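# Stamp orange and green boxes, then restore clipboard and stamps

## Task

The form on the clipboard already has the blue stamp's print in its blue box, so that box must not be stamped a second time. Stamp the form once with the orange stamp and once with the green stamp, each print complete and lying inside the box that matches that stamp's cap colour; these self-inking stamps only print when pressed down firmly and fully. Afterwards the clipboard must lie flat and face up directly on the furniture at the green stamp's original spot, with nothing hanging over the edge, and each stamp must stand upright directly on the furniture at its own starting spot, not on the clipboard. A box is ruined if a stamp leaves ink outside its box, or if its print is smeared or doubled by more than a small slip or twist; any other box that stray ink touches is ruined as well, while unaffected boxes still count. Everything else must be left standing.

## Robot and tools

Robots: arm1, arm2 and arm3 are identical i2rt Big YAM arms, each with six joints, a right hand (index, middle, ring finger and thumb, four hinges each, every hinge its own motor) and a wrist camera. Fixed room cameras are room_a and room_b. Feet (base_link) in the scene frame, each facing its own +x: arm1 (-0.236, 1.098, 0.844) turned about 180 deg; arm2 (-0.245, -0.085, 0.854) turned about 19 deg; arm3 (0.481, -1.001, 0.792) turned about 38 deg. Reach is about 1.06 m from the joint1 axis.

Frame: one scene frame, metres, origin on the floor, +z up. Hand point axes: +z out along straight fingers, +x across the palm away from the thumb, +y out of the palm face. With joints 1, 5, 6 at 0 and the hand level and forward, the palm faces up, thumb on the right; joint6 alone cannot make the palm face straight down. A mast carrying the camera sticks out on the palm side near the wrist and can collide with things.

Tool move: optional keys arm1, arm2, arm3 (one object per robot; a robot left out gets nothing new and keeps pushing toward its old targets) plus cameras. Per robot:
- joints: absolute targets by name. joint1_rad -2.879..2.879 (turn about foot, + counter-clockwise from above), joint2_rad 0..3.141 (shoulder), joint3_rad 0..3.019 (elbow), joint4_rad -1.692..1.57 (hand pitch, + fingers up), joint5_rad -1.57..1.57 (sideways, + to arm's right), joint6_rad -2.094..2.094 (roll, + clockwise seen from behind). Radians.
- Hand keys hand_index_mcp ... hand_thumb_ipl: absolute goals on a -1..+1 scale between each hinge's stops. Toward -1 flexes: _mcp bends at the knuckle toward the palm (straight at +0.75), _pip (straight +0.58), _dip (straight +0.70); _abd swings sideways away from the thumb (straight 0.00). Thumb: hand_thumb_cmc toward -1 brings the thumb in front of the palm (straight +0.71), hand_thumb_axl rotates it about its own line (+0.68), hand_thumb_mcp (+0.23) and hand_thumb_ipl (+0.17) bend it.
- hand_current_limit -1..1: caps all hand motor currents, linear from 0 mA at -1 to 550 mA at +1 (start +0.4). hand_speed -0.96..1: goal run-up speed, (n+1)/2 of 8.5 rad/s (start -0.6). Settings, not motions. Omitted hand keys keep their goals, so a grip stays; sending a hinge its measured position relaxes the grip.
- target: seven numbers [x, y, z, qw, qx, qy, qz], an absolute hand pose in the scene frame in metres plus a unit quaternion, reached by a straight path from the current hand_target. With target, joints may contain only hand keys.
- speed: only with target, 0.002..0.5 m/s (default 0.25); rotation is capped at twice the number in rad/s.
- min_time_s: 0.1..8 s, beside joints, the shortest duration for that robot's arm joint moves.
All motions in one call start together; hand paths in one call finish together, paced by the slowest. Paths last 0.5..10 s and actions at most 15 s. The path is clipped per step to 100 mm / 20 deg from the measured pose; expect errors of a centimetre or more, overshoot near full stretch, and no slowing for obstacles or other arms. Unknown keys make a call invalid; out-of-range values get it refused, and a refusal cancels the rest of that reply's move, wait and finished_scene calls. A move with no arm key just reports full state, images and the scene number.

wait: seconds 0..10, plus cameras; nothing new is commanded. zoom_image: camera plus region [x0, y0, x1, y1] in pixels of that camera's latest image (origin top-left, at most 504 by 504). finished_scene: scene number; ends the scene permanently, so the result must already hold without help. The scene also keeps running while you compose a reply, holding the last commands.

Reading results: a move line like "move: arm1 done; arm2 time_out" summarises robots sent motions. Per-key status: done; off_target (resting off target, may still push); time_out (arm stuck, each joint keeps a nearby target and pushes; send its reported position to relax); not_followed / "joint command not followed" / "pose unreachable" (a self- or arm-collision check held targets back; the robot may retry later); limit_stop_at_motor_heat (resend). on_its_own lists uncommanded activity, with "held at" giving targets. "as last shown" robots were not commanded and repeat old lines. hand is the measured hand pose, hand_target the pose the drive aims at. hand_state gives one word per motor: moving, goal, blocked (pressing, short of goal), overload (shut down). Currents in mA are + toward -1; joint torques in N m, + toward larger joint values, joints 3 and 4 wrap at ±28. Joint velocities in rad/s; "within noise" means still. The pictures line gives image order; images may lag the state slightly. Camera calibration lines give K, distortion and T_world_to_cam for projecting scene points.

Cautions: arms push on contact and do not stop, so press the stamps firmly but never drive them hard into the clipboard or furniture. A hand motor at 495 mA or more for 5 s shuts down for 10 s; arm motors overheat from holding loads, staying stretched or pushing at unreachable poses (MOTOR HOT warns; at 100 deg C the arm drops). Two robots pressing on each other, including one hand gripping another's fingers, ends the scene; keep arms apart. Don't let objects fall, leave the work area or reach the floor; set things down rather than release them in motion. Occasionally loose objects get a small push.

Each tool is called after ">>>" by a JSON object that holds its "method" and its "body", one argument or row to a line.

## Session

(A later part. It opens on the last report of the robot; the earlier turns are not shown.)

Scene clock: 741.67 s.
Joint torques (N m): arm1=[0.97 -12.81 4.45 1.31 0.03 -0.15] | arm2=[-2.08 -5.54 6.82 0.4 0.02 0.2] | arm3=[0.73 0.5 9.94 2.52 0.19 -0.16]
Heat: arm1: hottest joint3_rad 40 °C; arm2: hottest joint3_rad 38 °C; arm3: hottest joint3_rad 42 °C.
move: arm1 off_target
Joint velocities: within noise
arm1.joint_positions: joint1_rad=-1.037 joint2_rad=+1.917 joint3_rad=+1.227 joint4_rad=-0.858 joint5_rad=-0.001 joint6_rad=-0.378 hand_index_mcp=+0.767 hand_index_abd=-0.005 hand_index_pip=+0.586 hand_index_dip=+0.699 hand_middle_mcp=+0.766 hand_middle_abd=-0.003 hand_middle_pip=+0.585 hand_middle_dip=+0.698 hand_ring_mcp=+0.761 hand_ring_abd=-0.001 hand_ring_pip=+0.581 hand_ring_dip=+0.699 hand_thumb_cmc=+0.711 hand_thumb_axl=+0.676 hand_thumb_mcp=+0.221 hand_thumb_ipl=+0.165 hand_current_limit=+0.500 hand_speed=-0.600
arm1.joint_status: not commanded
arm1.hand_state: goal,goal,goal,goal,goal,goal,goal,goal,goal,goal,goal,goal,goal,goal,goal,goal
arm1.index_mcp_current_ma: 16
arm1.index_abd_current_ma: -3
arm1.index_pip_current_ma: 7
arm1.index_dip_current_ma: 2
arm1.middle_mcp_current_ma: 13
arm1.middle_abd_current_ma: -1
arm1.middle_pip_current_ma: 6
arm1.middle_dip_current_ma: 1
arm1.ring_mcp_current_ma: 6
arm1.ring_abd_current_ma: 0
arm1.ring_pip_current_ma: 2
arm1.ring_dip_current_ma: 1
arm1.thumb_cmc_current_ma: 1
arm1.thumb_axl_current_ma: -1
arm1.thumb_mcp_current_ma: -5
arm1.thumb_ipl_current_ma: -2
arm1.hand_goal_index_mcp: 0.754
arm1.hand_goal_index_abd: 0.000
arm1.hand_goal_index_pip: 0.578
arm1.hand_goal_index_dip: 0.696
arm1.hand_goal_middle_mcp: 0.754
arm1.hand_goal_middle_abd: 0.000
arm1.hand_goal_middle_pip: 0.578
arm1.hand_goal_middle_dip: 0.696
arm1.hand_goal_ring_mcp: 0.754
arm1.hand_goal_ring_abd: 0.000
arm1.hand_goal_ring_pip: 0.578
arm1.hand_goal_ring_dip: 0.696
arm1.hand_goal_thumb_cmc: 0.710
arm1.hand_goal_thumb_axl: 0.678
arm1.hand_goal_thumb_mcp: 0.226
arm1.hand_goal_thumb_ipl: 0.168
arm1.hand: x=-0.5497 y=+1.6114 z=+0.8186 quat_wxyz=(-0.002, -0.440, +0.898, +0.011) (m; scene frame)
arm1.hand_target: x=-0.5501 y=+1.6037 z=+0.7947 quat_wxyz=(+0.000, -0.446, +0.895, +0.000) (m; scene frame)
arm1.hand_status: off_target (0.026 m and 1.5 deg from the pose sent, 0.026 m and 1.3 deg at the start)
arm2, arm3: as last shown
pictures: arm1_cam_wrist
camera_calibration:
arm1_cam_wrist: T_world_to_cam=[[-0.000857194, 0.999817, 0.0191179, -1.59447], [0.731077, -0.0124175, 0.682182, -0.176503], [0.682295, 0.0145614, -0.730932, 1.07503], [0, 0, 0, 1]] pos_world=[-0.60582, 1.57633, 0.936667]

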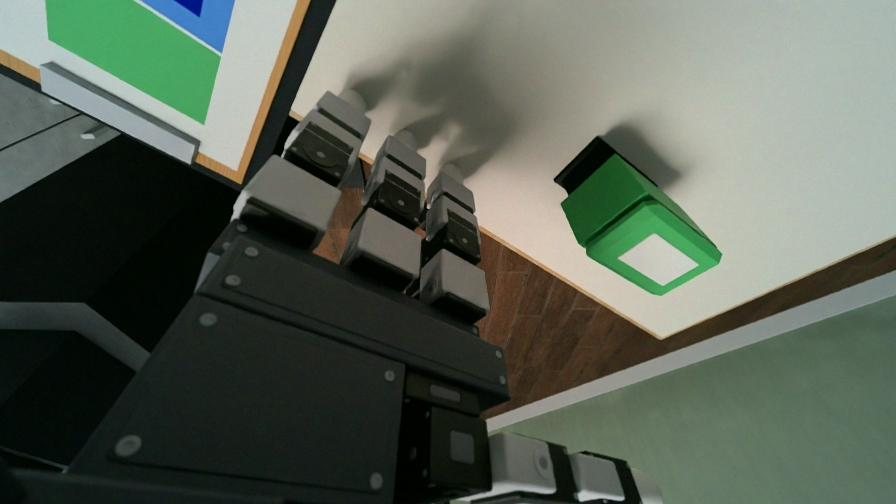

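>>> {"method": "move", "body": {
  "arm1": {"target":[-0.545,1.60,0.90,0.0,-0.4462,0.8949,0.0],"speed":0.2}
}}

>>> {"method": "move", "body": {
  "arm1": {"target":[-0.5275,1.3678,0.90,0.0,-0.4462,0.8949,0.0],"speed":0.2}
}}

>>> {"method": "move", "body": {
  "arm1": {"target":[-0.5275,1.3678,0.79,0.0,-0.4462,0.8949,0.0],"speed":0.15},
  "cameras": ["arm1_cam_wrist","room_a"]
}}

Scene clock: 749.33 s.
Joint torques (N m): arm1=[0.62 -15.44 9.31 -0.34 -0.03 -0.14] | arm2=[-1.9 -5.66 6.78 0.39 0.05 0.18] | arm3=[1.08 0.32 10.15 2.54 0.22 -0.14]
Heat: arm1: hottest joint3_rad 40 °C; arm2: hottest joint3_rad 38 °C; arm3: hottest joint3_rad 42 °C.
move: arm1 off_target
Joint velocities: within noise
arm1.joint_positions: joint1_rad=-1.037 joint2_rad=+1.789 joint3_rad=+1.227 joint4_rad=-1.062 joint5_rad=+0.001 joint6_rad=-0.383 hand_index_mcp=+0.751 hand_index_abd=+0.001 hand_index_pip=+0.578 hand_index_dip=+0.697 hand_middle_mcp=+0.753 hand_middle_abd=-0.001 hand_middle_pip=+0.579 hand_middle_dip=+0.698 hand_ring_mcp=+0.754 hand_ring_abd=-0.001 hand_ring_pip=+0.580 hand_ring_dip=+0.698 hand_thumb_cmc=+0.711 hand_thumb_axl=+0.676 hand_thumb_mcp=+0.221 hand_thumb_ipl=+0.165 hand_current_limit=+0.500 hand_speed=-0.600
arm1.joint_status: not commanded
arm1.hand_state: goal,goal,goal,goal,goal,goal,goal,goal,goal,goal,goal,goal,goal,goal,goal,goal
arm1.index_mcp_current_ma: -2
arm1.index_abd_current_ma: 0
arm1.index_pip_current_ma: 0
arm1.index_dip_current_ma: 0
arm1.middle_mcp_current_ma: 0
arm1.middle_abd_current_ma: 0
arm1.middle_pip_current_ma: 1
arm1.middle_dip_current_ma: 1
arm1.ring_mcp_current_ma: 0
arm1.ring_abd_current_ma: 0
arm1.ring_pip_current_ma: 1
arm1.ring_dip_current_ma: 1
arm1.thumb_cmc_current_ma: 0
arm1.thumb_axl_current_ma: -1
arm1.thumb_mcp_current_ma: -5
arm1.thumb_ipl_current_ma: -2
arm1.hand_goal_index_mcp: 0.754
arm1.hand_goal_index_abd: 0.000
arm1.hand_goal_index_pip: 0.578
arm1.hand_goal_index_dip: 0.696
arm1.hand_goal_middle_mcp: 0.754
arm1.hand_goal_middle_abd: 0.000
arm1.hand_goal_middle_pip: 0.578
arm1.hand_goal_middle_dip: 0.696
arm1.hand_goal_ring_mcp: 0.754
arm1.hand_goal_ring_abd: 0.000
arm1.hand_goal_ring_pip: 0.578
arm1.hand_goal_ring_dip: 0.696
arm1.hand_goal_thumb_cmc: 0.710
arm1.hand_goal_thumb_axl: 0.678
arm1.hand_goal_thumb_mcp: 0.226
arm1.hand_goal_thumb_ipl: 0.168
arm1.hand: x=-0.5323 y=+1.5817 z=+0.8738 quat_wxyz=(+0.002, -0.442, +0.897, -0.027) (m; scene frame)
arm1.hand_target: x=-0.5443 y=+1.5989 z=+0.9003 quat_wxyz=(+0.000, -0.446, +0.895, +0.000) (m; scene frame)
arm1.hand_status: off_target (0.034 m and 3.1 deg from the pose sent, 0.082 m and 1.6 deg at the start)
arm2, arm3: as last shown
pictures: none

Scene clock: 751.50 s.
Joint torques (N m): arm1=[1.14 -9.41 5.29 0.29 0.09 0.04] | arm2=[-1.9 -5.54 6.82 0.43 0.03 0.19] | arm3=[0.38 -0.15 9.99 2.45 0.25 -0.12]
Heat: arm1: hottest joint3_rad 40 °C; arm2: hottest joint3_rad 38 °C; arm3: hottest joint3_rad 42 °C.
move: arm1 done
Joint velocities: within noise
arm1.joint_positions: joint1_rad=-0.705 joint2_rad=+1.334 joint3_rad=+0.740 joint4_rad=-0.992 joint5_rad=-0.002 joint6_rad=-0.063 hand_index_mcp=+0.751 hand_index_abd=+0.001 hand_index_pip=+0.578 hand_index_dip=+0.697 hand_middle_mcp=+0.753 hand_middle_abd=-0.001 hand_middle_pip=+0.579 hand_middle_dip=+0.698 hand_ring_mcp=+0.753 hand_ring_abd=-0.001 hand_ring_pip=+0.579 hand_ring_dip=+0.698 hand_thumb_cmc=+0.711 hand_thumb_axl=+0.676 hand_thumb_mcp=+0.221 hand_thumb_ipl=+0.165 hand_current_limit=+0.500 hand_speed=-0.600
arm1.joint_status: not commanded
arm1.hand_state: goal,goal,goal,goal,goal,goal,goal,goal,goal,goal,goal,goal,goal,goal,goal,goal
arm1.index_mcp_current_ma: -2
arm1.index_abd_current_ma: 0
arm1.index_pip_current_ma: 0
arm1.index_dip_current_ma: 0
arm1.middle_mcp_current_ma: 0
arm1.middle_abd_current_ma: 0
arm1.middle_pip_current_ma: 1
arm1.middle_dip_current_ma: 1
arm1.ring_mcp_current_ma: 0
arm1.ring_abd_current_ma: 0
arm1.ring_pip_current_ma: 1
arm1.ring_dip_current_ma: 1
arm1.thumb_cmc_current_ma: 0
arm1.thumb_axl_current_ma: -1
arm1.thumb_mcp_current_ma: -5
arm1.thumb_ipl_current_ma: -2
arm1.hand_goal_index_mcp: 0.754
arm1.hand_goal_index_abd: 0.000
arm1.hand_goal_index_pip: 0.578
arm1.hand_goal_index_dip: 0.696
arm1.hand_goal_middle_mcp: 0.754
arm1.hand_goal_middle_abd: 0.000
arm1.hand_goal_middle_pip: 0.578
arm1.hand_goal_middle_dip: 0.696
arm1.hand_goal_ring_mcp: 0.754
arm1.hand_goal_ring_abd: 0.000
arm1.hand_goal_ring_pip: 0.578
arm1.hand_goal_ring_dip: 0.696
arm1.hand_goal_thumb_cmc: 0.710
arm1.hand_goal_thumb_axl: 0.678
arm1.hand_goal_thumb_mcp: 0.226
arm1.hand_goal_thumb_ipl: 0.168
arm1.hand: x=-0.5272 y=+1.3698 z=+0.8960 quat_wxyz=(+0.002, -0.447, +0.894, -0.007) (m; scene frame)
arm1.hand_target: x=-0.5276 y=+1.3678 z=+0.9000 quat_wxyz=(+0.000, -0.446, +0.895, +0.000) (m; scene frame)
arm1.hand_status: done (0.005 m and 0.8 deg from the pose sent, 0.216 m and 3.1 deg at the start)
arm2.joint_positions: joint1_rad=+0.311 joint2_rad=+1.102 joint3_rad=+0.918 joint4_rad=-1.398 joint5_rad=+0.002 joint6_rad=+0.059 hand_index_mcp=+0.620 hand_index_abd=-0.001 hand_index_pip=-0.582 hand_index_dip=+0.700 hand_middle_mcp=+0.620 hand_middle_abd=+0.001 hand_middle_pip=-0.583 hand_middle_dip=+0.699 hand_ring_mcp=+0.620 hand_ring_abd=-0.002 hand_ring_pip=-0.581 hand_ring_dip=+0.700 hand_thumb_cmc=-0.568 hand_thumb_axl=+0.679 hand_thumb_mcp=+0.192 hand_thumb_ipl=-0.598 hand_current_limit=+0.600 hand_speed=-0.700
arm2.joint_status: not commanded
arm2.hand_state: goal,goal,goal,goal,goal,goal,goal,goal,goal,goal,goal,goal,goal,goal,goal,goal
arm2.index_mcp_current_ma: 0
arm2.index_abd_current_ma: 0
arm2.index_pip_current_ma: 3
arm2.index_dip_current_ma: 1
arm2.middle_mcp_current_ma: 0
arm2.middle_abd_current_ma: 0
arm2.middle_pip_current_ma: 2
arm2.middle_dip_current_ma: 1
arm2.ring_mcp_current_ma: 0
arm2.ring_abd_current_ma: 0
arm2.ring_pip_current_ma: 3
arm2.ring_dip_current_ma: 1
arm2.thumb_cmc_current_ma: 0
arm2.thumb_axl_current_ma: 0
arm2.thumb_mcp_current_ma: -5
arm2.thumb_ipl_current_ma: 0
arm2.hand_goal_index_mcp: 0.620
arm2.hand_goal_index_abd: 0.000
arm2.hand_goal_index_pip: -0.590
arm2.hand_goal_index_dip: 0.696
arm2.hand_goal_middle_mcp: 0.620
arm2.hand_goal_middle_abd: 0.000
arm2.hand_goal_middle_pip: -0.590
arm2.hand_goal_middle_dip: 0.696
arm2.hand_goal_ring_mcp: 0.620
arm2.hand_goal_ring_abd: 0.000
arm2.hand_goal_ring_pip: -0.590
arm2.hand_goal_ring_dip: 0.696
arm2.hand_goal_thumb_cmc: -0.570
arm2.hand_goal_thumb_axl: 0.678
arm2.hand_goal_thumb_mcp: 0.200
arm2.hand_goal_thumb_ipl: -0.600
arm2.hand: x=+0.0664 y=+0.1118 z=+1.0350 quat_wxyz=(-0.004, +0.473, +0.881, -0.004) (m; scene frame)
arm2.hand_target: x=+0.0674 y=+0.1067 z=+1.0381 quat_wxyz=(-0.003, +0.481, +0.877, -0.001) (m; scene frame)
arm2.hand_status: not commanded
arm3: as last shown
pictures: none

Scene clock: 753.03 s.
Joint torques (N m): arm1=[1.14 -8.47 3.74 0.58 0.09 0.02] | arm2=[-2.14 -5.66 6.79 0.38 0.03 0.18] | arm3=[1.55 0.79 10.15 2.39 0.24 -0.12]
Heat: arm1: hottest joint3_rad 40 °C; arm2: hottest joint3_rad 38 °C; arm3: hottest joint3_rad 42 °C.
move: arm1 done
Joint velocities: within noise
arm1.joint_positions: joint1_rad=-0.705 joint2_rad=+1.576 joint3_rad=+0.619 joint4_rad=-0.614 joint5_rad=-0.002 joint6_rad=-0.063 hand_index_mcp=+0.751 hand_index_abd=+0.001 hand_index_pip=+0.578 hand_index_dip=+0.697 hand_middle_mcp=+0.753 hand_middle_abd=-0.001 hand_middle_pip=+0.579 hand_middle_dip=+0.698 hand_ring_mcp=+0.753 hand_ring_abd=-0.001 hand_ring_pip=+0.579 hand_ring_dip=+0.698 hand_thumb_cmc=+0.711 hand_thumb_axl=+0.676 hand_thumb_mcp=+0.221 hand_thumb_ipl=+0.165 hand_current_limit=+0.500 hand_speed=-0.600
arm1.joint_status: not commanded
arm1.hand_state: goal,goal,goal,goal,goal,goal,goal,goal,goal,goal,goal,goal,goal,goal,goal,goal
arm1.index_mcp_current_ma: -2
arm1.index_abd_current_ma: 0
arm1.index_pip_current_ma: 0
arm1.index_dip_current_ma: 0
arm1.middle_mcp_current_ma: 0
arm1.middle_abd_current_ma: 0
arm1.middle_pip_current_ma: 1
arm1.middle_dip_current_ma: 1
arm1.ring_mcp_current_ma: 0
arm1.ring_abd_current_ma: 0
arm1.ring_pip_current_ma: 1
arm1.ring_dip_current_ma: 1
arm1.thumb_cmc_current_ma: 0
arm1.thumb_axl_current_ma: -1
arm1.thumb_mcp_current_ma: -5
arm1.thumb_ipl_current_ma: -2
arm1.hand_goal_index_mcp: 0.754
arm1.hand_goal_index_abd: 0.000
arm1.hand_goal_index_pip: 0.578
arm1.hand_goal_index_dip: 0.696
arm1.hand_goal_middle_mcp: 0.754
arm1.hand_goal_middle_abd: 0.000
arm1.hand_goal_middle_pip: 0.578
arm1.hand_goal_middle_dip: 0.696
arm1.hand_goal_ring_mcp: 0.754
arm1.hand_goal_ring_abd: 0.000
arm1.hand_goal_ring_pip: 0.578
arm1.hand_goal_ring_dip: 0.696
arm1.hand_goal_thumb_cmc: 0.710
arm1.hand_goal_thumb_axl: 0.678
arm1.hand_goal_thumb_mcp: 0.226
arm1.hand_goal_thumb_ipl: 0.168
arm1.hand: x=-0.5270 y=+1.3696 z=+0.7929 quat_wxyz=(-0.001, -0.447, +0.895, +0.000) (m; scene frame)
arm1.hand_target: x=-0.5275 y=+1.3677 z=+0.7900 quat_wxyz=(+0.000, -0.446, +0.895, +0.000) (m; scene frame)
arm1.hand_status: done (0.003 m and 0.2 deg from the pose sent, 0.106 m and 0.8 deg at the start)
arm2, arm3: as last shown
pictures: arm1_cam_wrist, room_a
camera_calibration:
arm1_cam_wrist: T_world_to_cam=[[-0.017362, 0.999849, -0.00116597, -1.3449], [0.723529, 0.0133687, 0.690165, -0.224162], [0.690076, 0.011139, -0.723651, 1.04722], [0, 0, 0, 1]] pos_world=[-0.583821, 1.33602, 0.91096]

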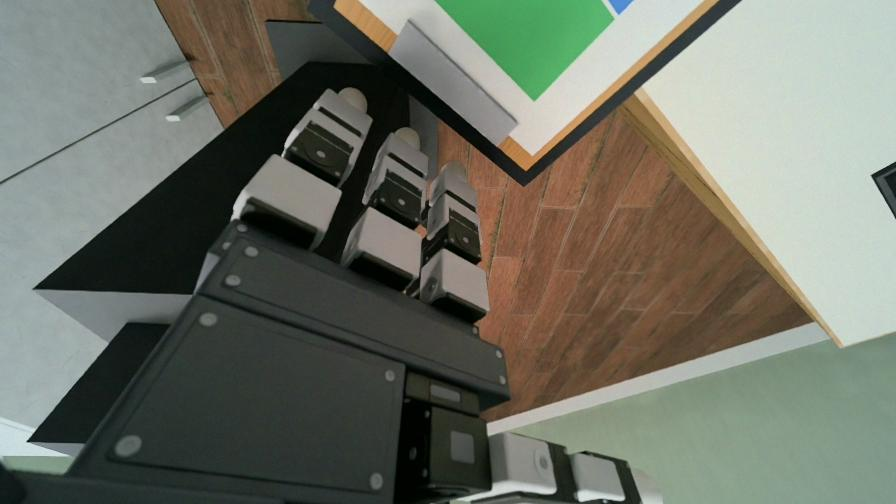

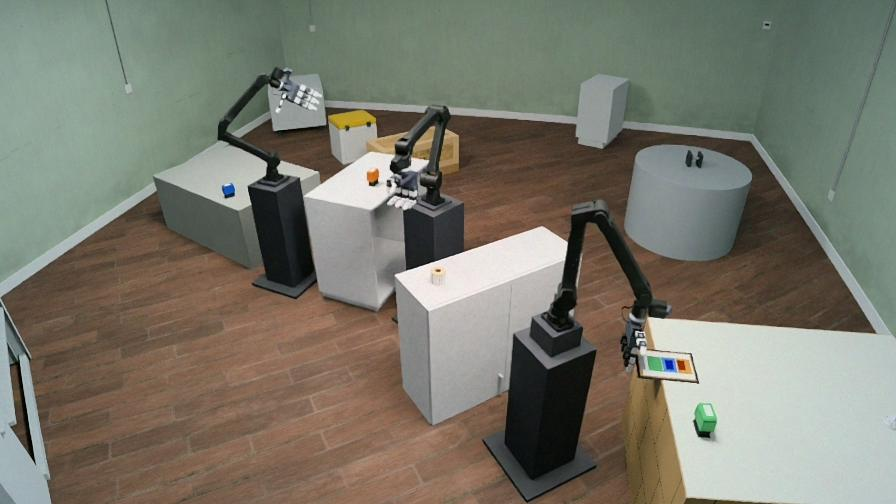

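>>> {"method": "move", "body": {
  "arm1": {"target":[-0.6046,1.4259,0.80,0.0,-0.4462,0.8949,0.0],"speed":0.07},
  "cameras": ["arm1_cam_wrist"]
}}

Scene clock: 757.30 s.
Joint torques (N m): arm1=[1.08 -11.16 7.77 -0.05 0.04 0.02] | arm2=[-1.9 -5.66 6.82 0.39 0.04 0.19] | arm3=[0.91 -0.32 9.91 2.56 0.23 -0.04]
Heat: arm1: hottest joint3_rad 40 °C; arm2: hottest joint3_rad 38 °C; arm3: hottest joint3_rad 42 °C.
move: arm1 off_target
Joint velocities: within noise
arm1.joint_positions: joint1_rad=-0.694 joint2_rad=+1.736 joint3_rad=+0.845 joint4_rad=-0.717 joint5_rad=-0.001 joint6_rad=-0.049 hand_index_mcp=+0.759 hand_index_abd=+0.001 hand_index_pip=+0.581 hand_index_dip=+0.697 hand_middle_mcp=+0.758 hand_middle_abd=-0.001 hand_middle_pip=+0.580 hand_middle_dip=+0.698 hand_ring_mcp=+0.757 hand_ring_abd=-0.001 hand_ring_pip=+0.579 hand_ring_dip=+0.698 hand_thumb_cmc=+0.711 hand_thumb_axl=+0.676 hand_thumb_mcp=+0.221 hand_thumb_ipl=+0.165 hand_current_limit=+0.500 hand_speed=-0.600
arm1.joint_status: not commanded
arm1.hand_state: goal,goal,goal,goal,goal,goal,goal,goal,goal,goal,goal,goal,goal,goal,goal,goal
arm1.index_mcp_current_ma: 4
arm1.index_abd_current_ma: 0
arm1.index_pip_current_ma: 1
arm1.index_dip_current_ma: 0
arm1.middle_mcp_current_ma: 3
arm1.middle_abd_current_ma: 0
arm1.middle_pip_current_ma: 1
arm1.middle_dip_current_ma: 1
arm1.ring_mcp_current_ma: 2
arm1.ring_abd_current_ma: 0
arm1.ring_pip_current_ma: 1
arm1.ring_dip_current_ma: 1
arm1.thumb_cmc_current_ma: 0
arm1.thumb_axl_current_ma: -1
arm1.thumb_mcp_current_ma: -5
arm1.thumb_ipl_current_ma: -2
arm1.hand_goal_index_mcp: 0.754
arm1.hand_goal_index_abd: 0.000
arm1.hand_goal_index_pip: 0.578
arm1.hand_goal_index_dip: 0.696
arm1.hand_goal_middle_mcp: 0.754
arm1.hand_goal_middle_abd: 0.000
arm1.hand_goal_middle_pip: 0.578
arm1.hand_goal_middle_dip: 0.696
arm1.hand_goal_ring_mcp: 0.754
arm1.hand_goal_ring_abd: 0.000
arm1.hand_goal_ring_pip: 0.578
arm1.hand_goal_ring_dip: 0.696
arm1.hand_goal_thumb_cmc: 0.710
arm1.hand_goal_thumb_axl: 0.678
arm1.hand_goal_thumb_mcp: 0.226
arm1.hand_goal_thumb_ipl: 0.168
arm1.hand: x=-0.5831 y=+1.4121 z=+0.7891 quat_wxyz=(+0.007, -0.446, +0.895, -0.017) (m; scene frame)
arm1.hand_target: x=-0.6038 y=+1.4252 z=+0.8007 quat_wxyz=(+0.000, -0.446, +0.895, +0.000) (m; scene frame)
arm1.hand_status: off_target (0.028 m and 2.1 deg from the pose sent, 0.096 m and 0.1 deg at the start)
arm2, arm3: as last shown
pictures: arm1_cam_wrist
camera_calibration:
arm1_cam_wrist: T_world_to_cam=[[-0.0151019, 0.999581, -0.0247026, -1.36801], [0.70289, 0.028184, 0.71074, -0.230734], [0.711139, -0.00662964, -0.703021, 1.10381], [0, 0, 0, 1]] pos_world=[-0.64344, 1.38126, 0.906199]

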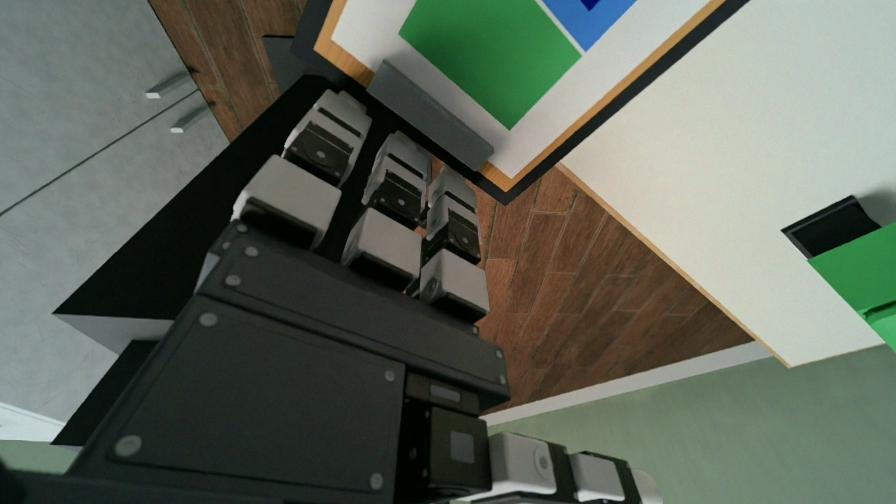

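>>> {"method": "move", "body": {
  "arm1": {"target":[-0.6106,1.4304,0.83,-0.0078,-0.4461,0.8948,0.0156],"speed":0.06},
  "cameras": ["arm1_cam_wrist"]
}}

Scene clock: 761.50 s.
Joint torques (N m): arm1=[1.08 -13.68 8.08 -0.14 -0.03 0.01] | arm2=[-1.9 -5.54 6.79 0.39 0.03 0.19] | arm3=[1.08 0.5 10.11 2.47 0.19 -0.13]
Heat: arm1: hottest joint3_rad 40 °C; arm2: hottest joint3_rad 38 °C; arm3: hottest joint3_rad 42 °C.
move: arm1 off_target
Joint velocities: within noise
arm1.joint_positions: joint1_rad=-0.694 joint2_rad=+1.710 joint3_rad=+0.856 joint4_rad=-0.755 joint5_rad=-0.001 joint6_rad=-0.048 hand_index_mcp=+0.758 hand_index_abd=+0.001 hand_index_pip=+0.581 hand_index_dip=+0.697 hand_middle_mcp=+0.757 hand_middle_abd=-0.001 hand_middle_pip=+0.580 hand_middle_dip=+0.698 hand_ring_mcp=+0.756 hand_ring_abd=-0.001 hand_ring_pip=+0.579 hand_ring_dip=+0.698 hand_thumb_cmc=+0.711 hand_thumb_axl=+0.676 hand_thumb_mcp=+0.221 hand_thumb_ipl=+0.165 hand_current_limit=+0.500 hand_speed=-0.600
arm1.joint_status: not commanded
arm1.hand_state: goal,goal,goal,goal,goal,goal,goal,goal,goal,goal,goal,goal,goal,goal,goal,goal
arm1.index_mcp_current_ma: 3
arm1.index_abd_current_ma: 0
arm1.index_pip_current_ma: 1
arm1.index_dip_current_ma: 0
arm1.middle_mcp_current_ma: 2
arm1.middle_abd_current_ma: 0
arm1.middle_pip_current_ma: 1
arm1.middle_dip_current_ma: 1
arm1.ring_mcp_current_ma: 1
arm1.ring_abd_current_ma: 0
arm1.ring_pip_current_ma: 1
arm1.ring_dip_current_ma: 1
arm1.thumb_cmc_current_ma: 0
arm1.thumb_axl_current_ma: -1
arm1.thumb_mcp_current_ma: -5
arm1.thumb_ipl_current_ma: -2
arm1.hand_goal_index_mcp: 0.754
arm1.hand_goal_index_abd: 0.000
arm1.hand_goal_index_pip: 0.578
arm1.hand_goal_index_dip: 0.696
arm1.hand_goal_middle_mcp: 0.754
arm1.hand_goal_middle_abd: 0.000
arm1.hand_goal_middle_pip: 0.578
arm1.hand_goal_middle_dip: 0.696
arm1.hand_goal_ring_mcp: 0.754
arm1.hand_goal_ring_abd: 0.000
arm1.hand_goal_ring_pip: 0.578
arm1.hand_goal_ring_dip: 0.696
arm1.hand_goal_thumb_cmc: 0.710
arm1.hand_goal_thumb_axl: 0.678
arm1.hand_goal_thumb_mcp: 0.226
arm1.hand_goal_thumb_ipl: 0.168
arm1.hand: x=-0.5841 y=+1.4130 z=+0.8016 quat_wxyz=(+0.007, -0.446, +0.895, -0.017) (m; scene frame)
arm1.hand_target: x=-0.6094 y=+1.4294 z=+0.8308 quat_wxyz=(-0.008, -0.446, +0.895, +0.016) (m; scene frame)
arm1.hand_status: off_target (0.043 m and 4.1 deg from the pose sent, 0.053 m and 4.1 deg at the start)
arm2, arm3: as last shown
pictures: arm1_cam_wrist
camera_calibration:
arm1_cam_wrist: T_world_to_cam=[[-0.0147375, 0.999581, -0.0249164, -1.36829], [0.702648, 0.0280822, 0.710984, -0.239114], [0.711385, -0.00702932, -0.702767, 1.11386], [0, 0, 0, 1]] pos_world=[-0.644538, 1.38226, 0.918699]

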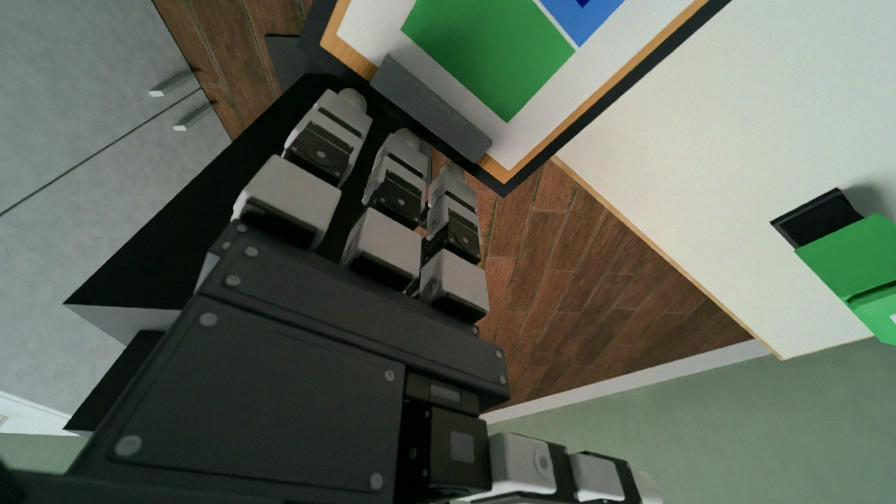

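>>> {"method": "move", "body": {
  "arm1": {"target":[-0.6066,1.4274,0.845,-0.0078,-0.4461,0.8948,0.0156],"speed":0.06}
}}

Scene clock: 764.87 s.
Joint torques (N m): arm1=[1.14 -13.1 7.92 -0.27 -0.03 0.01] | arm2=[-1.9 -5.54 6.8 0.38 0.04 0.2] | arm3=[0.38 0.38 10.15 2.32 0.22 -0.12]
Heat: arm1: hottest joint3_rad 40 °C; arm2: hottest joint3_rad 38 °C; arm3: hottest joint3_rad 42 °C.
move: arm1 off_target
Joint velocities: within noise
arm1.joint_positions: joint1_rad=-0.694 joint2_rad=+1.667 joint3_rad=+0.861 joint4_rad=-0.789 joint5_rad=-0.001 joint6_rad=-0.048 hand_index_mcp=+0.755 hand_index_abd=+0.001 hand_index_pip=+0.580 hand_index_dip=+0.697 hand_middle_mcp=+0.755 hand_middle_abd=-0.001 hand_middle_pip=+0.580 hand_middle_dip=+0.698 hand_ring_mcp=+0.755 hand_ring_abd=-0.001 hand_ring_pip=+0.579 hand_ring_dip=+0.698 hand_thumb_cmc=+0.711 hand_thumb_axl=+0.676 hand_thumb_mcp=+0.221 hand_thumb_ipl=+0.165 hand_current_limit=+0.500 hand_speed=-0.600
arm1.joint_status: not commanded
arm1.hand_state: goal,goal,goal,goal,goal,goal,goal,goal,goal,goal,goal,goal,goal,goal,goal,goal
arm1.index_mcp_current_ma: 0
arm1.index_abd_current_ma: 0
arm1.index_pip_current_ma: 1
arm1.index_dip_current_ma: 0
arm1.middle_mcp_current_ma: 0
arm1.middle_abd_current_ma: 0
arm1.middle_pip_current_ma: 1
arm1.middle_dip_current_ma: 1
arm1.ring_mcp_current_ma: 0
arm1.ring_abd_current_ma: 0
arm1.ring_pip_current_ma: 1
arm1.ring_dip_current_ma: 1
arm1.thumb_cmc_current_ma: 0
arm1.thumb_axl_current_ma: -1
arm1.thumb_mcp_current_ma: -5
arm1.thumb_ipl_current_ma: -2
arm1.hand_goal_index_mcp: 0.754
arm1.hand_goal_index_abd: 0.000
arm1.hand_goal_index_pip: 0.578
arm1.hand_goal_index_dip: 0.696
arm1.hand_goal_middle_mcp: 0.754
arm1.hand_goal_middle_abd: 0.000
arm1.hand_goal_middle_pip: 0.578
arm1.hand_goal_middle_dip: 0.696
arm1.hand_goal_ring_mcp: 0.754
arm1.hand_goal_ring_abd: 0.000
arm1.hand_goal_ring_pip: 0.578
arm1.hand_goal_ring_dip: 0.696
arm1.hand_goal_thumb_cmc: 0.710
arm1.hand_goal_thumb_axl: 0.678
arm1.hand_goal_thumb_mcp: 0.226
arm1.hand_goal_thumb_ipl: 0.168
arm1.hand: x=-0.5850 y=+1.4138 z=+0.8199 quat_wxyz=(+0.004, -0.446, +0.895, -0.011) (m; scene frame)
arm1.hand_target: x=-0.6056 y=+1.4267 z=+0.8453 quat_wxyz=(-0.008, -0.446, +0.895, +0.016) (m; scene frame)
arm1.hand_status: off_target (0.036 m and 3.3 deg from the pose sent, 0.051 m and 4.2 deg at the start)
arm2, arm3: as last shown
pictures: none

>>> {"method": "move", "body": {
  "arm1": {"target":[-0.6226,1.4395,0.850,-0.0078,-0.4461,0.8948,0.0156],"speed":0.06}
}}

Scene clock: 767.83 s.
Joint torques (N m): arm1=[1.08 -11.28 8.4 -0.17 -0.02 0.03] | arm2=[-1.9 -5.77 6.8 0.39 0.04 0.2] | arm3=[0.73 -0.21 10.1 2.44 0.24 -0.14]
Heat: arm1: hottest joint3_rad 40 °C; arm2: hottest joint3_rad 38 °C; arm3: hottest joint3_rad 42 °C.
move: arm1 off_target
Joint velocities: within noise
arm1.joint_positions: joint1_rad=-0.692 joint2_rad=+1.671 joint3_rad=+0.923 joint4_rad=-0.819 joint5_rad=-0.001 joint6_rad=-0.048 hand_index_mcp=+0.755 hand_index_abd=+0.001 hand_index_pip=+0.580 hand_index_dip=+0.697 hand_middle_mcp=+0.755 hand_middle_abd=-0.001 hand_middle_pip=+0.580 hand_middle_dip=+0.698 hand_ring_mcp=+0.755 hand_ring_abd=-0.001 hand_ring_pip=+0.579 hand_ring_dip=+0.698 hand_thumb_cmc=+0.711 hand_thumb_axl=+0.676 hand_thumb_mcp=+0.221 hand_thumb_ipl=+0.165 hand_current_limit=+0.500 hand_speed=-0.600
arm1.joint_status: not commanded
arm1.hand_state: goal,goal,goal,goal,goal,goal,goal,goal,goal,goal,goal,goal,goal,goal,goal,goal
arm1.index_mcp_current_ma: 0
arm1.index_abd_current_ma: 0
arm1.index_pip_current_ma: 1
arm1.index_dip_current_ma: 0
arm1.middle_mcp_current_ma: 0
arm1.middle_abd_current_ma: 0
arm1.middle_pip_current_ma: 1
arm1.middle_dip_current_ma: 1
arm1.ring_mcp_current_ma: 0
arm1.ring_abd_current_ma: 0
arm1.ring_pip_current_ma: 1
arm1.ring_dip_current_ma: 1
arm1.thumb_cmc_current_ma: 0
arm1.thumb_axl_current_ma: -1
arm1.thumb_mcp_current_ma: -5
arm1.thumb_ipl_current_ma: -2
arm1.hand_goal_index_mcp: 0.754
arm1.hand_goal_index_abd: 0.000
arm1.hand_goal_index_pip: 0.578
arm1.hand_goal_index_dip: 0.696
arm1.hand_goal_middle_mcp: 0.754
arm1.hand_goal_middle_abd: 0.000
arm1.hand_goal_middle_pip: 0.578
arm1.hand_goal_middle_dip: 0.696
arm1.hand_goal_ring_mcp: 0.754
arm1.hand_goal_ring_abd: 0.000
arm1.hand_goal_ring_pip: 0.578
arm1.hand_goal_ring_dip: 0.696
arm1.hand_goal_thumb_cmc: 0.710
arm1.hand_goal_thumb_axl: 0.678
arm1.hand_goal_thumb_mcp: 0.226
arm1.hand_goal_thumb_ipl: 0.168
arm1.hand: x=-0.6041 y=+1.4285 z=+0.8378 quat_wxyz=(-0.002, -0.447, +0.895, +0.002) (m; scene frame)
arm1.hand_target: x=-0.6220 y=+1.4389 z=+0.8506 quat_wxyz=(-0.008, -0.446, +0.895, +0.016) (m; scene frame)
arm1.hand_status: off_target (0.025 m and 1.7 deg from the pose sent, 0.054 m and 3.3 deg at the start)
arm2: as last shown
arm3.joint_positions: joint1_rad=+2.290 joint2_rad=+0.632 joint3_rad=+1.361 joint4_rad=-1.266 joint5_rad=+0.116 joint6_rad=+0.997 hand_index_mcp=+0.756 hand_index_abd=+0.000 hand_index_pip=+0.577 hand_index_dip=+0.696 hand_middle_mcp=+0.757 hand_middle_abd=+0.000 hand_middle_pip=+0.577 hand_middle_dip=+0.696 hand_ring_mcp=+0.757 hand_ring_abd=+0.000 hand_ring_pip=+0.577 hand_ring_dip=+0.696 hand_thumb_cmc=+0.716 hand_thumb_axl=+0.677 hand_thumb_mcp=+0.226 hand_thumb_ipl=+0.168 hand_current_limit=+0.400 hand_speed=-0.600
arm3.joint_status: not commanded
arm3.hand_state: goal,goal,goal,goal,goal,goal,goal,goal,goal,goal,goal,goal,goal,goal,goal,goal
arm3.index_mcp_current_ma: 0
arm3.index_abd_current_ma: 0
arm3.index_pip_current_ma: 0
arm3.index_dip_current_ma: 0
arm3.middle_mcp_current_ma: 1
arm3.middle_abd_current_ma: 0
arm3.middle_pip_current_ma: 0
arm3.middle_dip_current_ma: 0
arm3.ring_mcp_current_ma: 1
arm3.ring_abd_current_ma: 0
arm3.ring_pip_current_ma: 0
arm3.ring_dip_current_ma: 0
arm3.thumb_cmc_current_ma: 0
arm3.thumb_axl_current_ma: 0
arm3.thumb_mcp_current_ma: 0
arm3.thumb_ipl_current_ma: 0
arm3.hand_goal_index_mcp: 0.754
arm3.hand_goal_index_abd: 0.000
arm3.hand_goal_index_pip: 0.576
arm3.hand_goal_index_dip: 0.696
arm3.hand_goal_middle_mcp: 0.754
arm3.hand_goal_middle_abd: 0.000
arm3.hand_goal_middle_pip: 0.576
arm3.hand_goal_middle_dip: 0.696
arm3.hand_goal_ring_mcp: 0.754
arm3.hand_goal_ring_abd: 0.000
arm3.hand_goal_ring_pip: 0.576
arm3.hand_goal_ring_dip: 0.696
arm3.hand_goal_thumb_cmc: 0.714
arm3.hand_goal_thumb_axl: 0.678
arm3.hand_goal_thumb_mcp: 0.226
arm3.hand_goal_thumb_ipl: 0.168
arm3.hand: x=+0.2443 y=-0.8522 z=+1.3572 quat_wxyz=(-0.439, -0.142, +0.857, +0.228) (m; scene frame)
arm3.hand_target: x=+0.2459 y=-0.8548 z=+1.3669 quat_wxyz=(-0.449, -0.144, +0.852, +0.230) (m; scene frame)
arm3.hand_status: not commanded
pictures: none

>>> {"method": "move", "body": {
  "cameras": ["arm1_cam_wrist","room_a"]
}}

>>> {"method": "zoom_image", "body": {
  "camera": "arm1_cam_wrist",
  "region": [280, 0, 620, 240]
}}

Scene clock: 769.57 s.
Joint torques (N m): arm1=[1.08 -11.16 8.43 -0.18 -0.02 0.03] | arm2=[-1.9 -5.48 6.78 0.44 0.02 0.2] | arm3=[0.85 0.21 9.85 2.58 0.23 -0.13]
Heat: arm1: hottest joint3_rad 41 °C; arm2: hottest joint3_rad 38 °C; arm3: hottest joint3_rad 42 °C.
Joint velocities: within noise
arm1.joint_positions: joint1_rad=-0.692 joint2_rad=+1.671 joint3_rad=+0.923 joint4_rad=-0.819 joint5_rad=-0.001 joint6_rad=-0.048 hand_index_mcp=+0.755 hand_index_abd=+0.001 hand_index_pip=+0.580 hand_index_dip=+0.697 hand_middle_mcp=+0.755 hand_middle_abd=-0.001 hand_middle_pip=+0.580 hand_middle_dip=+0.698 hand_ring_mcp=+0.755 hand_ring_abd=-0.001 hand_ring_pip=+0.579 hand_ring_dip=+0.698 hand_thumb_cmc=+0.711 hand_thumb_axl=+0.676 hand_thumb_mcp=+0.221 hand_thumb_ipl=+0.165 hand_current_limit=+0.500 hand_speed=-0.600
arm1.joint_status: not commanded
arm1.hand_state: goal,goal,goal,goal,goal,goal,goal,goal,goal,goal,goal,goal,goal,goal,goal,goal
arm1.index_mcp_current_ma: 0
arm1.index_abd_current_ma: 0
arm1.index_pip_current_ma: 1
arm1.index_dip_current_ma: 0
arm1.middle_mcp_current_ma: 0
arm1.middle_abd_current_ma: 0
arm1.middle_pip_current_ma: 1
arm1.middle_dip_current_ma: 1
arm1.ring_mcp_current_ma: 0
arm1.ring_abd_current_ma: 0
arm1.ring_pip_current_ma: 1
arm1.ring_dip_current_ma: 1
arm1.thumb_cmc_current_ma: 0
arm1.thumb_axl_current_ma: -1
arm1.thumb_mcp_current_ma: -5
arm1.thumb_ipl_current_ma: -2
arm1.hand_goal_index_mcp: 0.754
arm1.hand_goal_index_abd: 0.000
arm1.hand_goal_index_pip: 0.578
arm1.hand_goal_index_dip: 0.696
arm1.hand_goal_middle_mcp: 0.754
arm1.hand_goal_middle_abd: 0.000
arm1.hand_goal_middle_pip: 0.578
arm1.hand_goal_middle_dip: 0.696
arm1.hand_goal_ring_mcp: 0.754
arm1.hand_goal_ring_abd: 0.000
arm1.hand_goal_ring_pip: 0.578
arm1.hand_goal_ring_dip: 0.696
arm1.hand_goal_thumb_cmc: 0.710
arm1.hand_goal_thumb_axl: 0.678
arm1.hand_goal_thumb_mcp: 0.226
arm1.hand_goal_thumb_ipl: 0.168
arm1.hand: x=-0.6041 y=+1.4285 z=+0.8378 quat_wxyz=(-0.002, -0.447, +0.895, +0.002) (m; scene frame)
arm1.hand_target: x=-0.6220 y=+1.4389 z=+0.8506 quat_wxyz=(-0.008, -0.446, +0.895, +0.016) (m; scene frame)
arm1.hand_status: off_target (0.025 m and 1.7 deg from the pose sent, 0.054 m and 3.3 deg at the start)
arm2.joint_positions: joint1_rad=+0.311 joint2_rad=+1.102 joint3_rad=+0.918 joint4_rad=-1.398 joint5_rad=+0.002 joint6_rad=+0.059 hand_index_mcp=+0.620 hand_index_abd=-0.001 hand_index_pip=-0.582 hand_index_dip=+0.700 hand_middle_mcp=+0.620 hand_middle_abd=+0.001 hand_middle_pip=-0.583 hand_middle_dip=+0.699 hand_ring_mcp=+0.620 hand_ring_abd=-0.002 hand_ring_pip=-0.581 hand_ring_dip=+0.700 hand_thumb_cmc=-0.568 hand_thumb_axl=+0.679 hand_thumb_mcp=+0.192 hand_thumb_ipl=-0.598 hand_current_limit=+0.600 hand_speed=-0.700
arm2.joint_status: not commanded
arm2.hand_state: goal,goal,goal,goal,goal,goal,goal,goal,goal,goal,goal,goal,goal,goal,goal,goal
arm2.index_mcp_current_ma: 0
arm2.index_abd_current_ma: 0
arm2.index_pip_current_ma: 3
arm2.index_dip_current_ma: 1
arm2.middle_mcp_current_ma: 0
arm2.middle_abd_current_ma: 0
arm2.middle_pip_current_ma: 2
arm2.middle_dip_current_ma: 1
arm2.ring_mcp_current_ma: 0
arm2.ring_abd_current_ma: 0
arm2.ring_pip_current_ma: 3
arm2.ring_dip_current_ma: 1
arm2.thumb_cmc_current_ma: 0
arm2.thumb_axl_current_ma: 0
arm2.thumb_mcp_current_ma: -5
arm2.thumb_ipl_current_ma: 0
arm2.hand_goal_index_mcp: 0.620
arm2.hand_goal_index_abd: 0.000
arm2.hand_goal_index_pip: -0.590
arm2.hand_goal_index_dip: 0.696
arm2.hand_goal_middle_mcp: 0.620
arm2.hand_goal_middle_abd: 0.000
arm2.hand_goal_middle_pip: -0.590
arm2.hand_goal_middle_dip: 0.696
arm2.hand_goal_ring_mcp: 0.620
arm2.hand_goal_ring_abd: 0.000
arm2.hand_goal_ring_pip: -0.590
arm2.hand_goal_ring_dip: 0.696
arm2.hand_goal_thumb_cmc: -0.570
arm2.hand_goal_thumb_axl: 0.678
arm2.hand_goal_thumb_mcp: 0.200
arm2.hand_goal_thumb_ipl: -0.600
arm2.hand: x=+0.0664 y=+0.1118 z=+1.0350 quat_wxyz=(-0.004, +0.473, +0.881, -0.004) (m; scene frame)
arm2.hand_target: x=+0.0674 y=+0.1067 z=+1.0381 quat_wxyz=(-0.003, +0.481, +0.877, -0.001) (m; scene frame)
arm2.hand_status: not commanded
arm3.joint_positions: joint1_rad=+2.290 joint2_rad=+0.632 joint3_rad=+1.361 joint4_rad=-1.266 joint5_rad=+0.116 joint6_rad=+0.997 hand_index_mcp=+0.756 hand_index_abd=+0.000 hand_index_pip=+0.577 hand_index_dip=+0.696 hand_middle_mcp=+0.757 hand_middle_abd=+0.000 hand_middle_pip=+0.577 hand_middle_dip=+0.696 hand_ring_mcp=+0.757 hand_ring_abd=+0.000 hand_ring_pip=+0.577 hand_ring_dip=+0.696 hand_thumb_cmc=+0.716 hand_thumb_axl=+0.677 hand_thumb_mcp=+0.226 hand_thumb_ipl=+0.168 hand_current_limit=+0.400 hand_speed=-0.600
arm3.joint_status: not commanded
arm3.hand_state: goal,goal,goal,goal,goal,goal,goal,goal,goal,goal,goal,goal,goal,goal,goal,goal
arm3.index_mcp_current_ma: 0
arm3.index_abd_current_ma: 0
arm3.index_pip_current_ma: 0
arm3.index_dip_current_ma: 0
arm3.middle_mcp_current_ma: 1
arm3.middle_abd_current_ma: 0
arm3.middle_pip_current_ma: 0
arm3.middle_dip_current_ma: 0
arm3.ring_mcp_current_ma: 1
arm3.ring_abd_current_ma: 0
arm3.ring_pip_current_ma: 0
arm3.ring_dip_current_ma: 0
arm3.thumb_cmc_current_ma: 0
arm3.thumb_axl_current_ma: 0
arm3.thumb_mcp_current_ma: 0
arm3.thumb_ipl_current_ma: 0
arm3.hand_goal_index_mcp: 0.754
arm3.hand_goal_index_abd: 0.000
arm3.hand_goal_index_pip: 0.576
arm3.hand_goal_index_dip: 0.696
arm3.hand_goal_middle_mcp: 0.754
arm3.hand_goal_middle_abd: 0.000
arm3.hand_goal_middle_pip: 0.576
arm3.hand_goal_middle_dip: 0.696
arm3.hand_goal_ring_mcp: 0.754
arm3.hand_goal_ring_abd: 0.000
arm3.hand_goal_ring_pip: 0.576
arm3.hand_goal_ring_dip: 0.696
arm3.hand_goal_thumb_cmc: 0.714
arm3.hand_goal_thumb_axl: 0.678
arm3.hand_goal_thumb_mcp: 0.226
arm3.hand_goal_thumb_ipl: 0.168
arm3.hand: x=+0.2443 y=-0.8522 z=+1.3572 quat_wxyz=(-0.439, -0.142, +0.857, +0.228) (m; scene frame)
arm3.hand_target: x=+0.2459 y=-0.8548 z=+1.3669 quat_wxyz=(-0.449, -0.144, +0.852, +0.230) (m; scene frame)
arm3.hand_status: not commanded
pictures: arm1_cam_wrist, room_a
camera_calibration:
arm1_cam_wrist: T_world_to_cam=[[-0.0166398, 0.999857, 0.00290337, -1.4081], [0.725624, 0.0100781, 0.688018, -0.192331], [0.68789, 0.0135552, -0.725688, 1.12933], [0, 0, 0, 1]] pos_world=[-0.660727, 1.39453, 0.955959]

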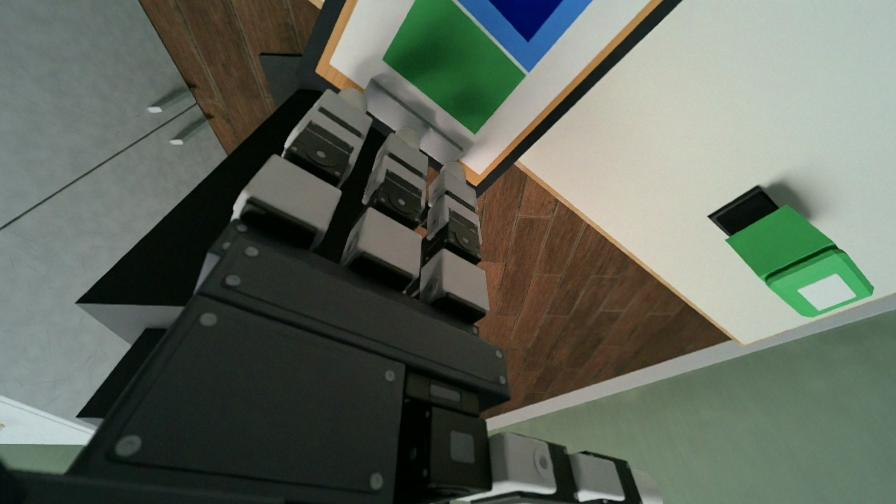

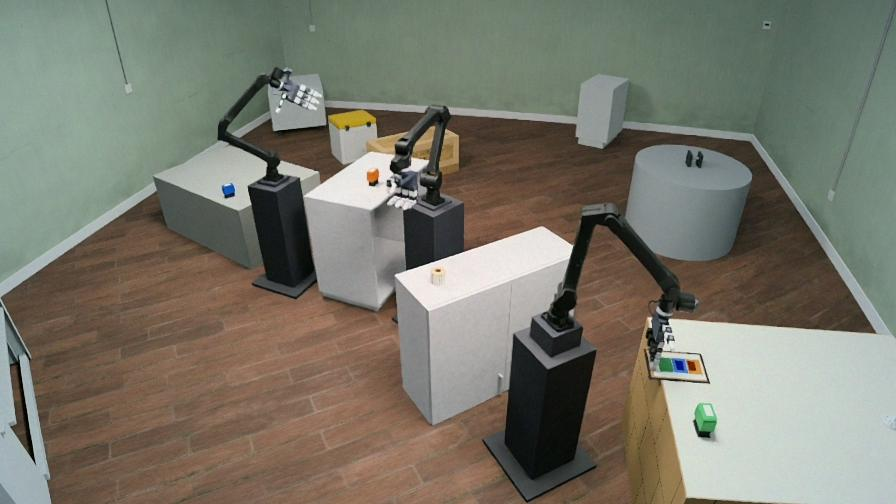

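Scaled by 1.482 from the camera's 896x504 image, which has a finer 1280x720 frame.

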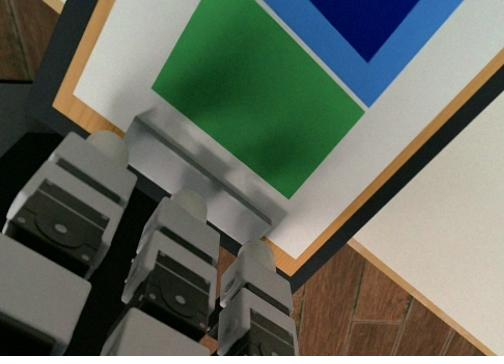

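>>> {"method": "move", "body": {
  "arm1": {"target":[-0.6010,1.4235,0.845,-0.0078,-0.4461,0.8948,0.0156],"speed":0.06}
}}

>>> {"method": "move", "body": {
  "arm1": {"target":[-0.6010,1.4235,0.835,-0.0078,-0.4461,0.8948,0.0156],"speed":0.06},
  "cameras": ["arm1_cam_wrist"]
}}

>>> {"method": "zoom_image", "body": {
  "camera": "arm1_cam_wrist",
  "region": [280, 0, 620, 240]
}}

Scene clock: 774.57 s.
Joint torques (N m): arm1=[0.91 -13.57 4.63 0.57 -0.02 -0.01] | arm2=[-1.96 -5.71 6.76 0.4 0.04 0.2] | arm3=[0.5 -0.5 9.99 2.55 0.21 -0.12]
Heat: arm1: hottest joint3_rad 41 °C; arm2: hottest joint3_rad 38 °C; arm3: hottest joint3_rad 42 °C.
move: arm1 done
Joint velocities: within noise
arm1.joint_positions: joint1_rad=-0.692 joint2_rad=+1.658 joint3_rad=+0.896 joint4_rad=-0.803 joint5_rad=-0.001 joint6_rad=-0.048 hand_index_mcp=+0.755 hand_index_abd=+0.001 hand_index_pip=+0.580 hand_index_dip=+0.697 hand_middle_mcp=+0.755 hand_middle_abd=-0.001 hand_middle_pip=+0.580 hand_middle_dip=+0.698 hand_ring_mcp=+0.755 hand_ring_abd=-0.001 hand_ring_pip=+0.579 hand_ring_dip=+0.698 hand_thumb_cmc=+0.711 hand_thumb_axl=+0.676 hand_thumb_mcp=+0.221 hand_thumb_ipl=+0.165 hand_current_limit=+0.500 hand_speed=-0.600
arm1.joint_status: not commanded
arm1.hand_state: goal,goal,goal,goal,goal,goal,goal,goal,goal,goal,goal,goal,goal,goal,goal,goal
arm1.index_mcp_current_ma: 0
arm1.index_abd_current_ma: 0
arm1.index_pip_current_ma: 1
arm1.index_dip_current_ma: 0
arm1.middle_mcp_current_ma: 0
arm1.middle_abd_current_ma: 0
arm1.middle_pip_current_ma: 1
arm1.middle_dip_current_ma: 1
arm1.ring_mcp_current_ma: 0
arm1.ring_abd_current_ma: 0
arm1.ring_pip_current_ma: 1
arm1.ring_dip_current_ma: 1
arm1.thumb_cmc_current_ma: 0
arm1.thumb_axl_current_ma: -1
arm1.thumb_mcp_current_ma: -5
arm1.thumb_ipl_current_ma: -2
arm1.hand_goal_index_mcp: 0.754
arm1.hand_goal_index_abd: 0.000
arm1.hand_goal_index_pip: 0.578
arm1.hand_goal_index_dip: 0.696
arm1.hand_goal_middle_mcp: 0.754
arm1.hand_goal_middle_abd: 0.000
arm1.hand_goal_middle_pip: 0.578
arm1.hand_goal_middle_dip: 0.696
arm1.hand_goal_ring_mcp: 0.754
arm1.hand_goal_ring_abd: 0.000
arm1.hand_goal_ring_pip: 0.578
arm1.hand_goal_ring_dip: 0.696
arm1.hand_goal_thumb_cmc: 0.710
arm1.hand_goal_thumb_axl: 0.678
arm1.hand_goal_thumb_mcp: 0.226
arm1.hand_goal_thumb_ipl: 0.168
arm1.hand: x=-0.5977 y=+1.4232 z=+0.8351 quat_wxyz=(-0.002, -0.447, +0.895, +0.003) (m; scene frame)
arm1.hand_target: x=-0.6009 y=+1.4234 z=+0.8448 quat_wxyz=(-0.008, -0.446, +0.895, +0.015) (m; scene frame)
arm1.hand_status: done (0.010 m and 1.6 deg from the pose sent, 0.009 m and 1.7 deg at the start)
arm2, arm3: as last shown
pictures: none

Scene clock: 775.53 s.
Joint torques (N m): arm1=[0.79 -11.93 4.6 0.64 -0.02 -0.01] | arm2=[-1.85 -5.42 6.82 0.44 0.03 0.18] | arm3=[1.08 -0.56 10.06 2.39 0.24 -0.17]
Heat: arm1: hottest joint3_rad 41 °C; arm2: hottest joint3_rad 38 °C; arm3: hottest joint3_rad 42 °C.
move: arm1 done
Joint velocities: within noise
arm1.joint_positions: joint1_rad=-0.692 joint2_rad=+1.658 joint3_rad=+0.888 joint4_rad=-0.774 joint5_rad=-0.001 joint6_rad=-0.048 hand_index_mcp=+0.755 hand_index_abd=+0.001 hand_index_pip=+0.580 hand_index_dip=+0.697 hand_middle_mcp=+0.755 hand_middle_abd=-0.001 hand_middle_pip=+0.580 hand_middle_dip=+0.698 hand_ring_mcp=+0.755 hand_ring_abd=-0.001 hand_ring_pip=+0.579 hand_ring_dip=+0.698 hand_thumb_cmc=+0.711 hand_thumb_axl=+0.676 hand_thumb_mcp=+0.221 hand_thumb_ipl=+0.165 hand_current_limit=+0.500 hand_speed=-0.600
arm1.joint_status: not commanded
arm1.hand_state: goal,goal,goal,goal,goal,goal,goal,goal,goal,goal,goal,goal,goal,goal,goal,goal
arm1.index_mcp_current_ma: 0
arm1.index_abd_current_ma: 0
arm1.index_pip_current_ma: 1
arm1.index_dip_current_ma: 0
arm1.middle_mcp_current_ma: 0
arm1.middle_abd_current_ma: 0
arm1.middle_pip_current_ma: 1
arm1.middle_dip_current_ma: 1
arm1.ring_mcp_current_ma: 0
arm1.ring_abd_current_ma: 0
arm1.ring_pip_current_ma: 1
arm1.ring_dip_current_ma: 1
arm1.thumb_cmc_current_ma: 0
arm1.thumb_axl_current_ma: -1
arm1.thumb_mcp_current_ma: -5
arm1.thumb_ipl_current_ma: -2
arm1.hand_goal_index_mcp: 0.754
arm1.hand_goal_index_abd: 0.000
arm1.hand_goal_index_pip: 0.578
arm1.hand_goal_index_dip: 0.696
arm1.hand_goal_middle_mcp: 0.754
arm1.hand_goal_middle_abd: 0.000
arm1.hand_goal_middle_pip: 0.578
arm1.hand_goal_middle_dip: 0.696
arm1.hand_goal_ring_mcp: 0.754
arm1.hand_goal_ring_abd: 0.000
arm1.hand_goal_ring_pip: 0.578
arm1.hand_goal_ring_dip: 0.696
arm1.hand_goal_thumb_cmc: 0.710
arm1.hand_goal_thumb_axl: 0.678
arm1.hand_goal_thumb_mcp: 0.226
arm1.hand_goal_thumb_ipl: 0.168
arm1.hand: x=-0.5999 y=+1.4250 z=+0.8348 quat_wxyz=(-0.006, -0.447, +0.895, +0.012) (m; scene frame)
arm1.hand_target: x=-0.6009 y=+1.4234 z=+0.8349 quat_wxyz=(-0.008, -0.446, +0.895, +0.015) (m; scene frame)
arm1.hand_status: done (0.002 m and 0.5 deg from the pose sent, 0.003 m and 1.6 deg at the start)
arm2, arm3: as last shown
pictures: arm1_cam_wrist
camera_calibration:
arm1_cam_wrist: T_world_to_cam=[[-0.0164055, 0.999719, 0.0171129, -1.41603], [0.737072, 0.000526976, 0.675815, -0.162621], [0.675616, 0.0237005, -0.736873, 1.11173], [0, 0, 0, 1]] pos_world=[-0.654472, 1.38937, 0.95334]

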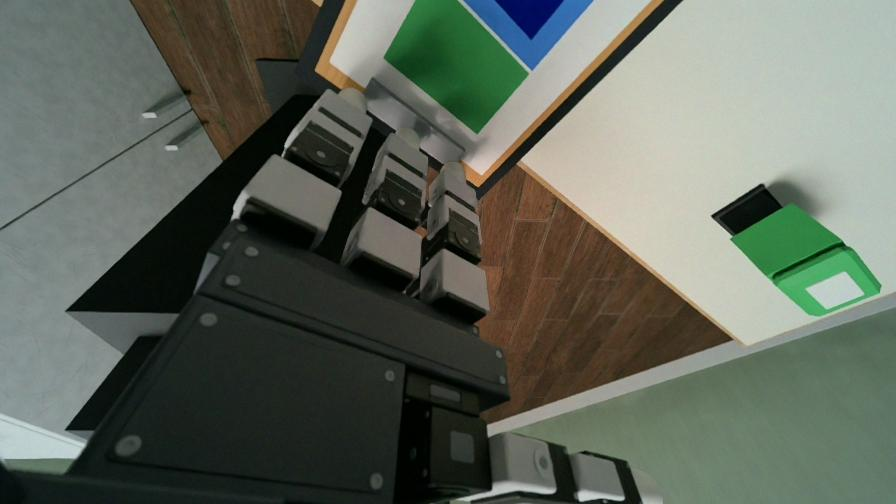

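Scaled by 1.482 from the camera's 896x504 image, which has a finer 1280x720 frame.

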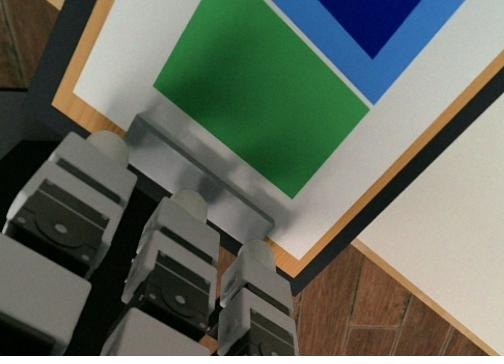

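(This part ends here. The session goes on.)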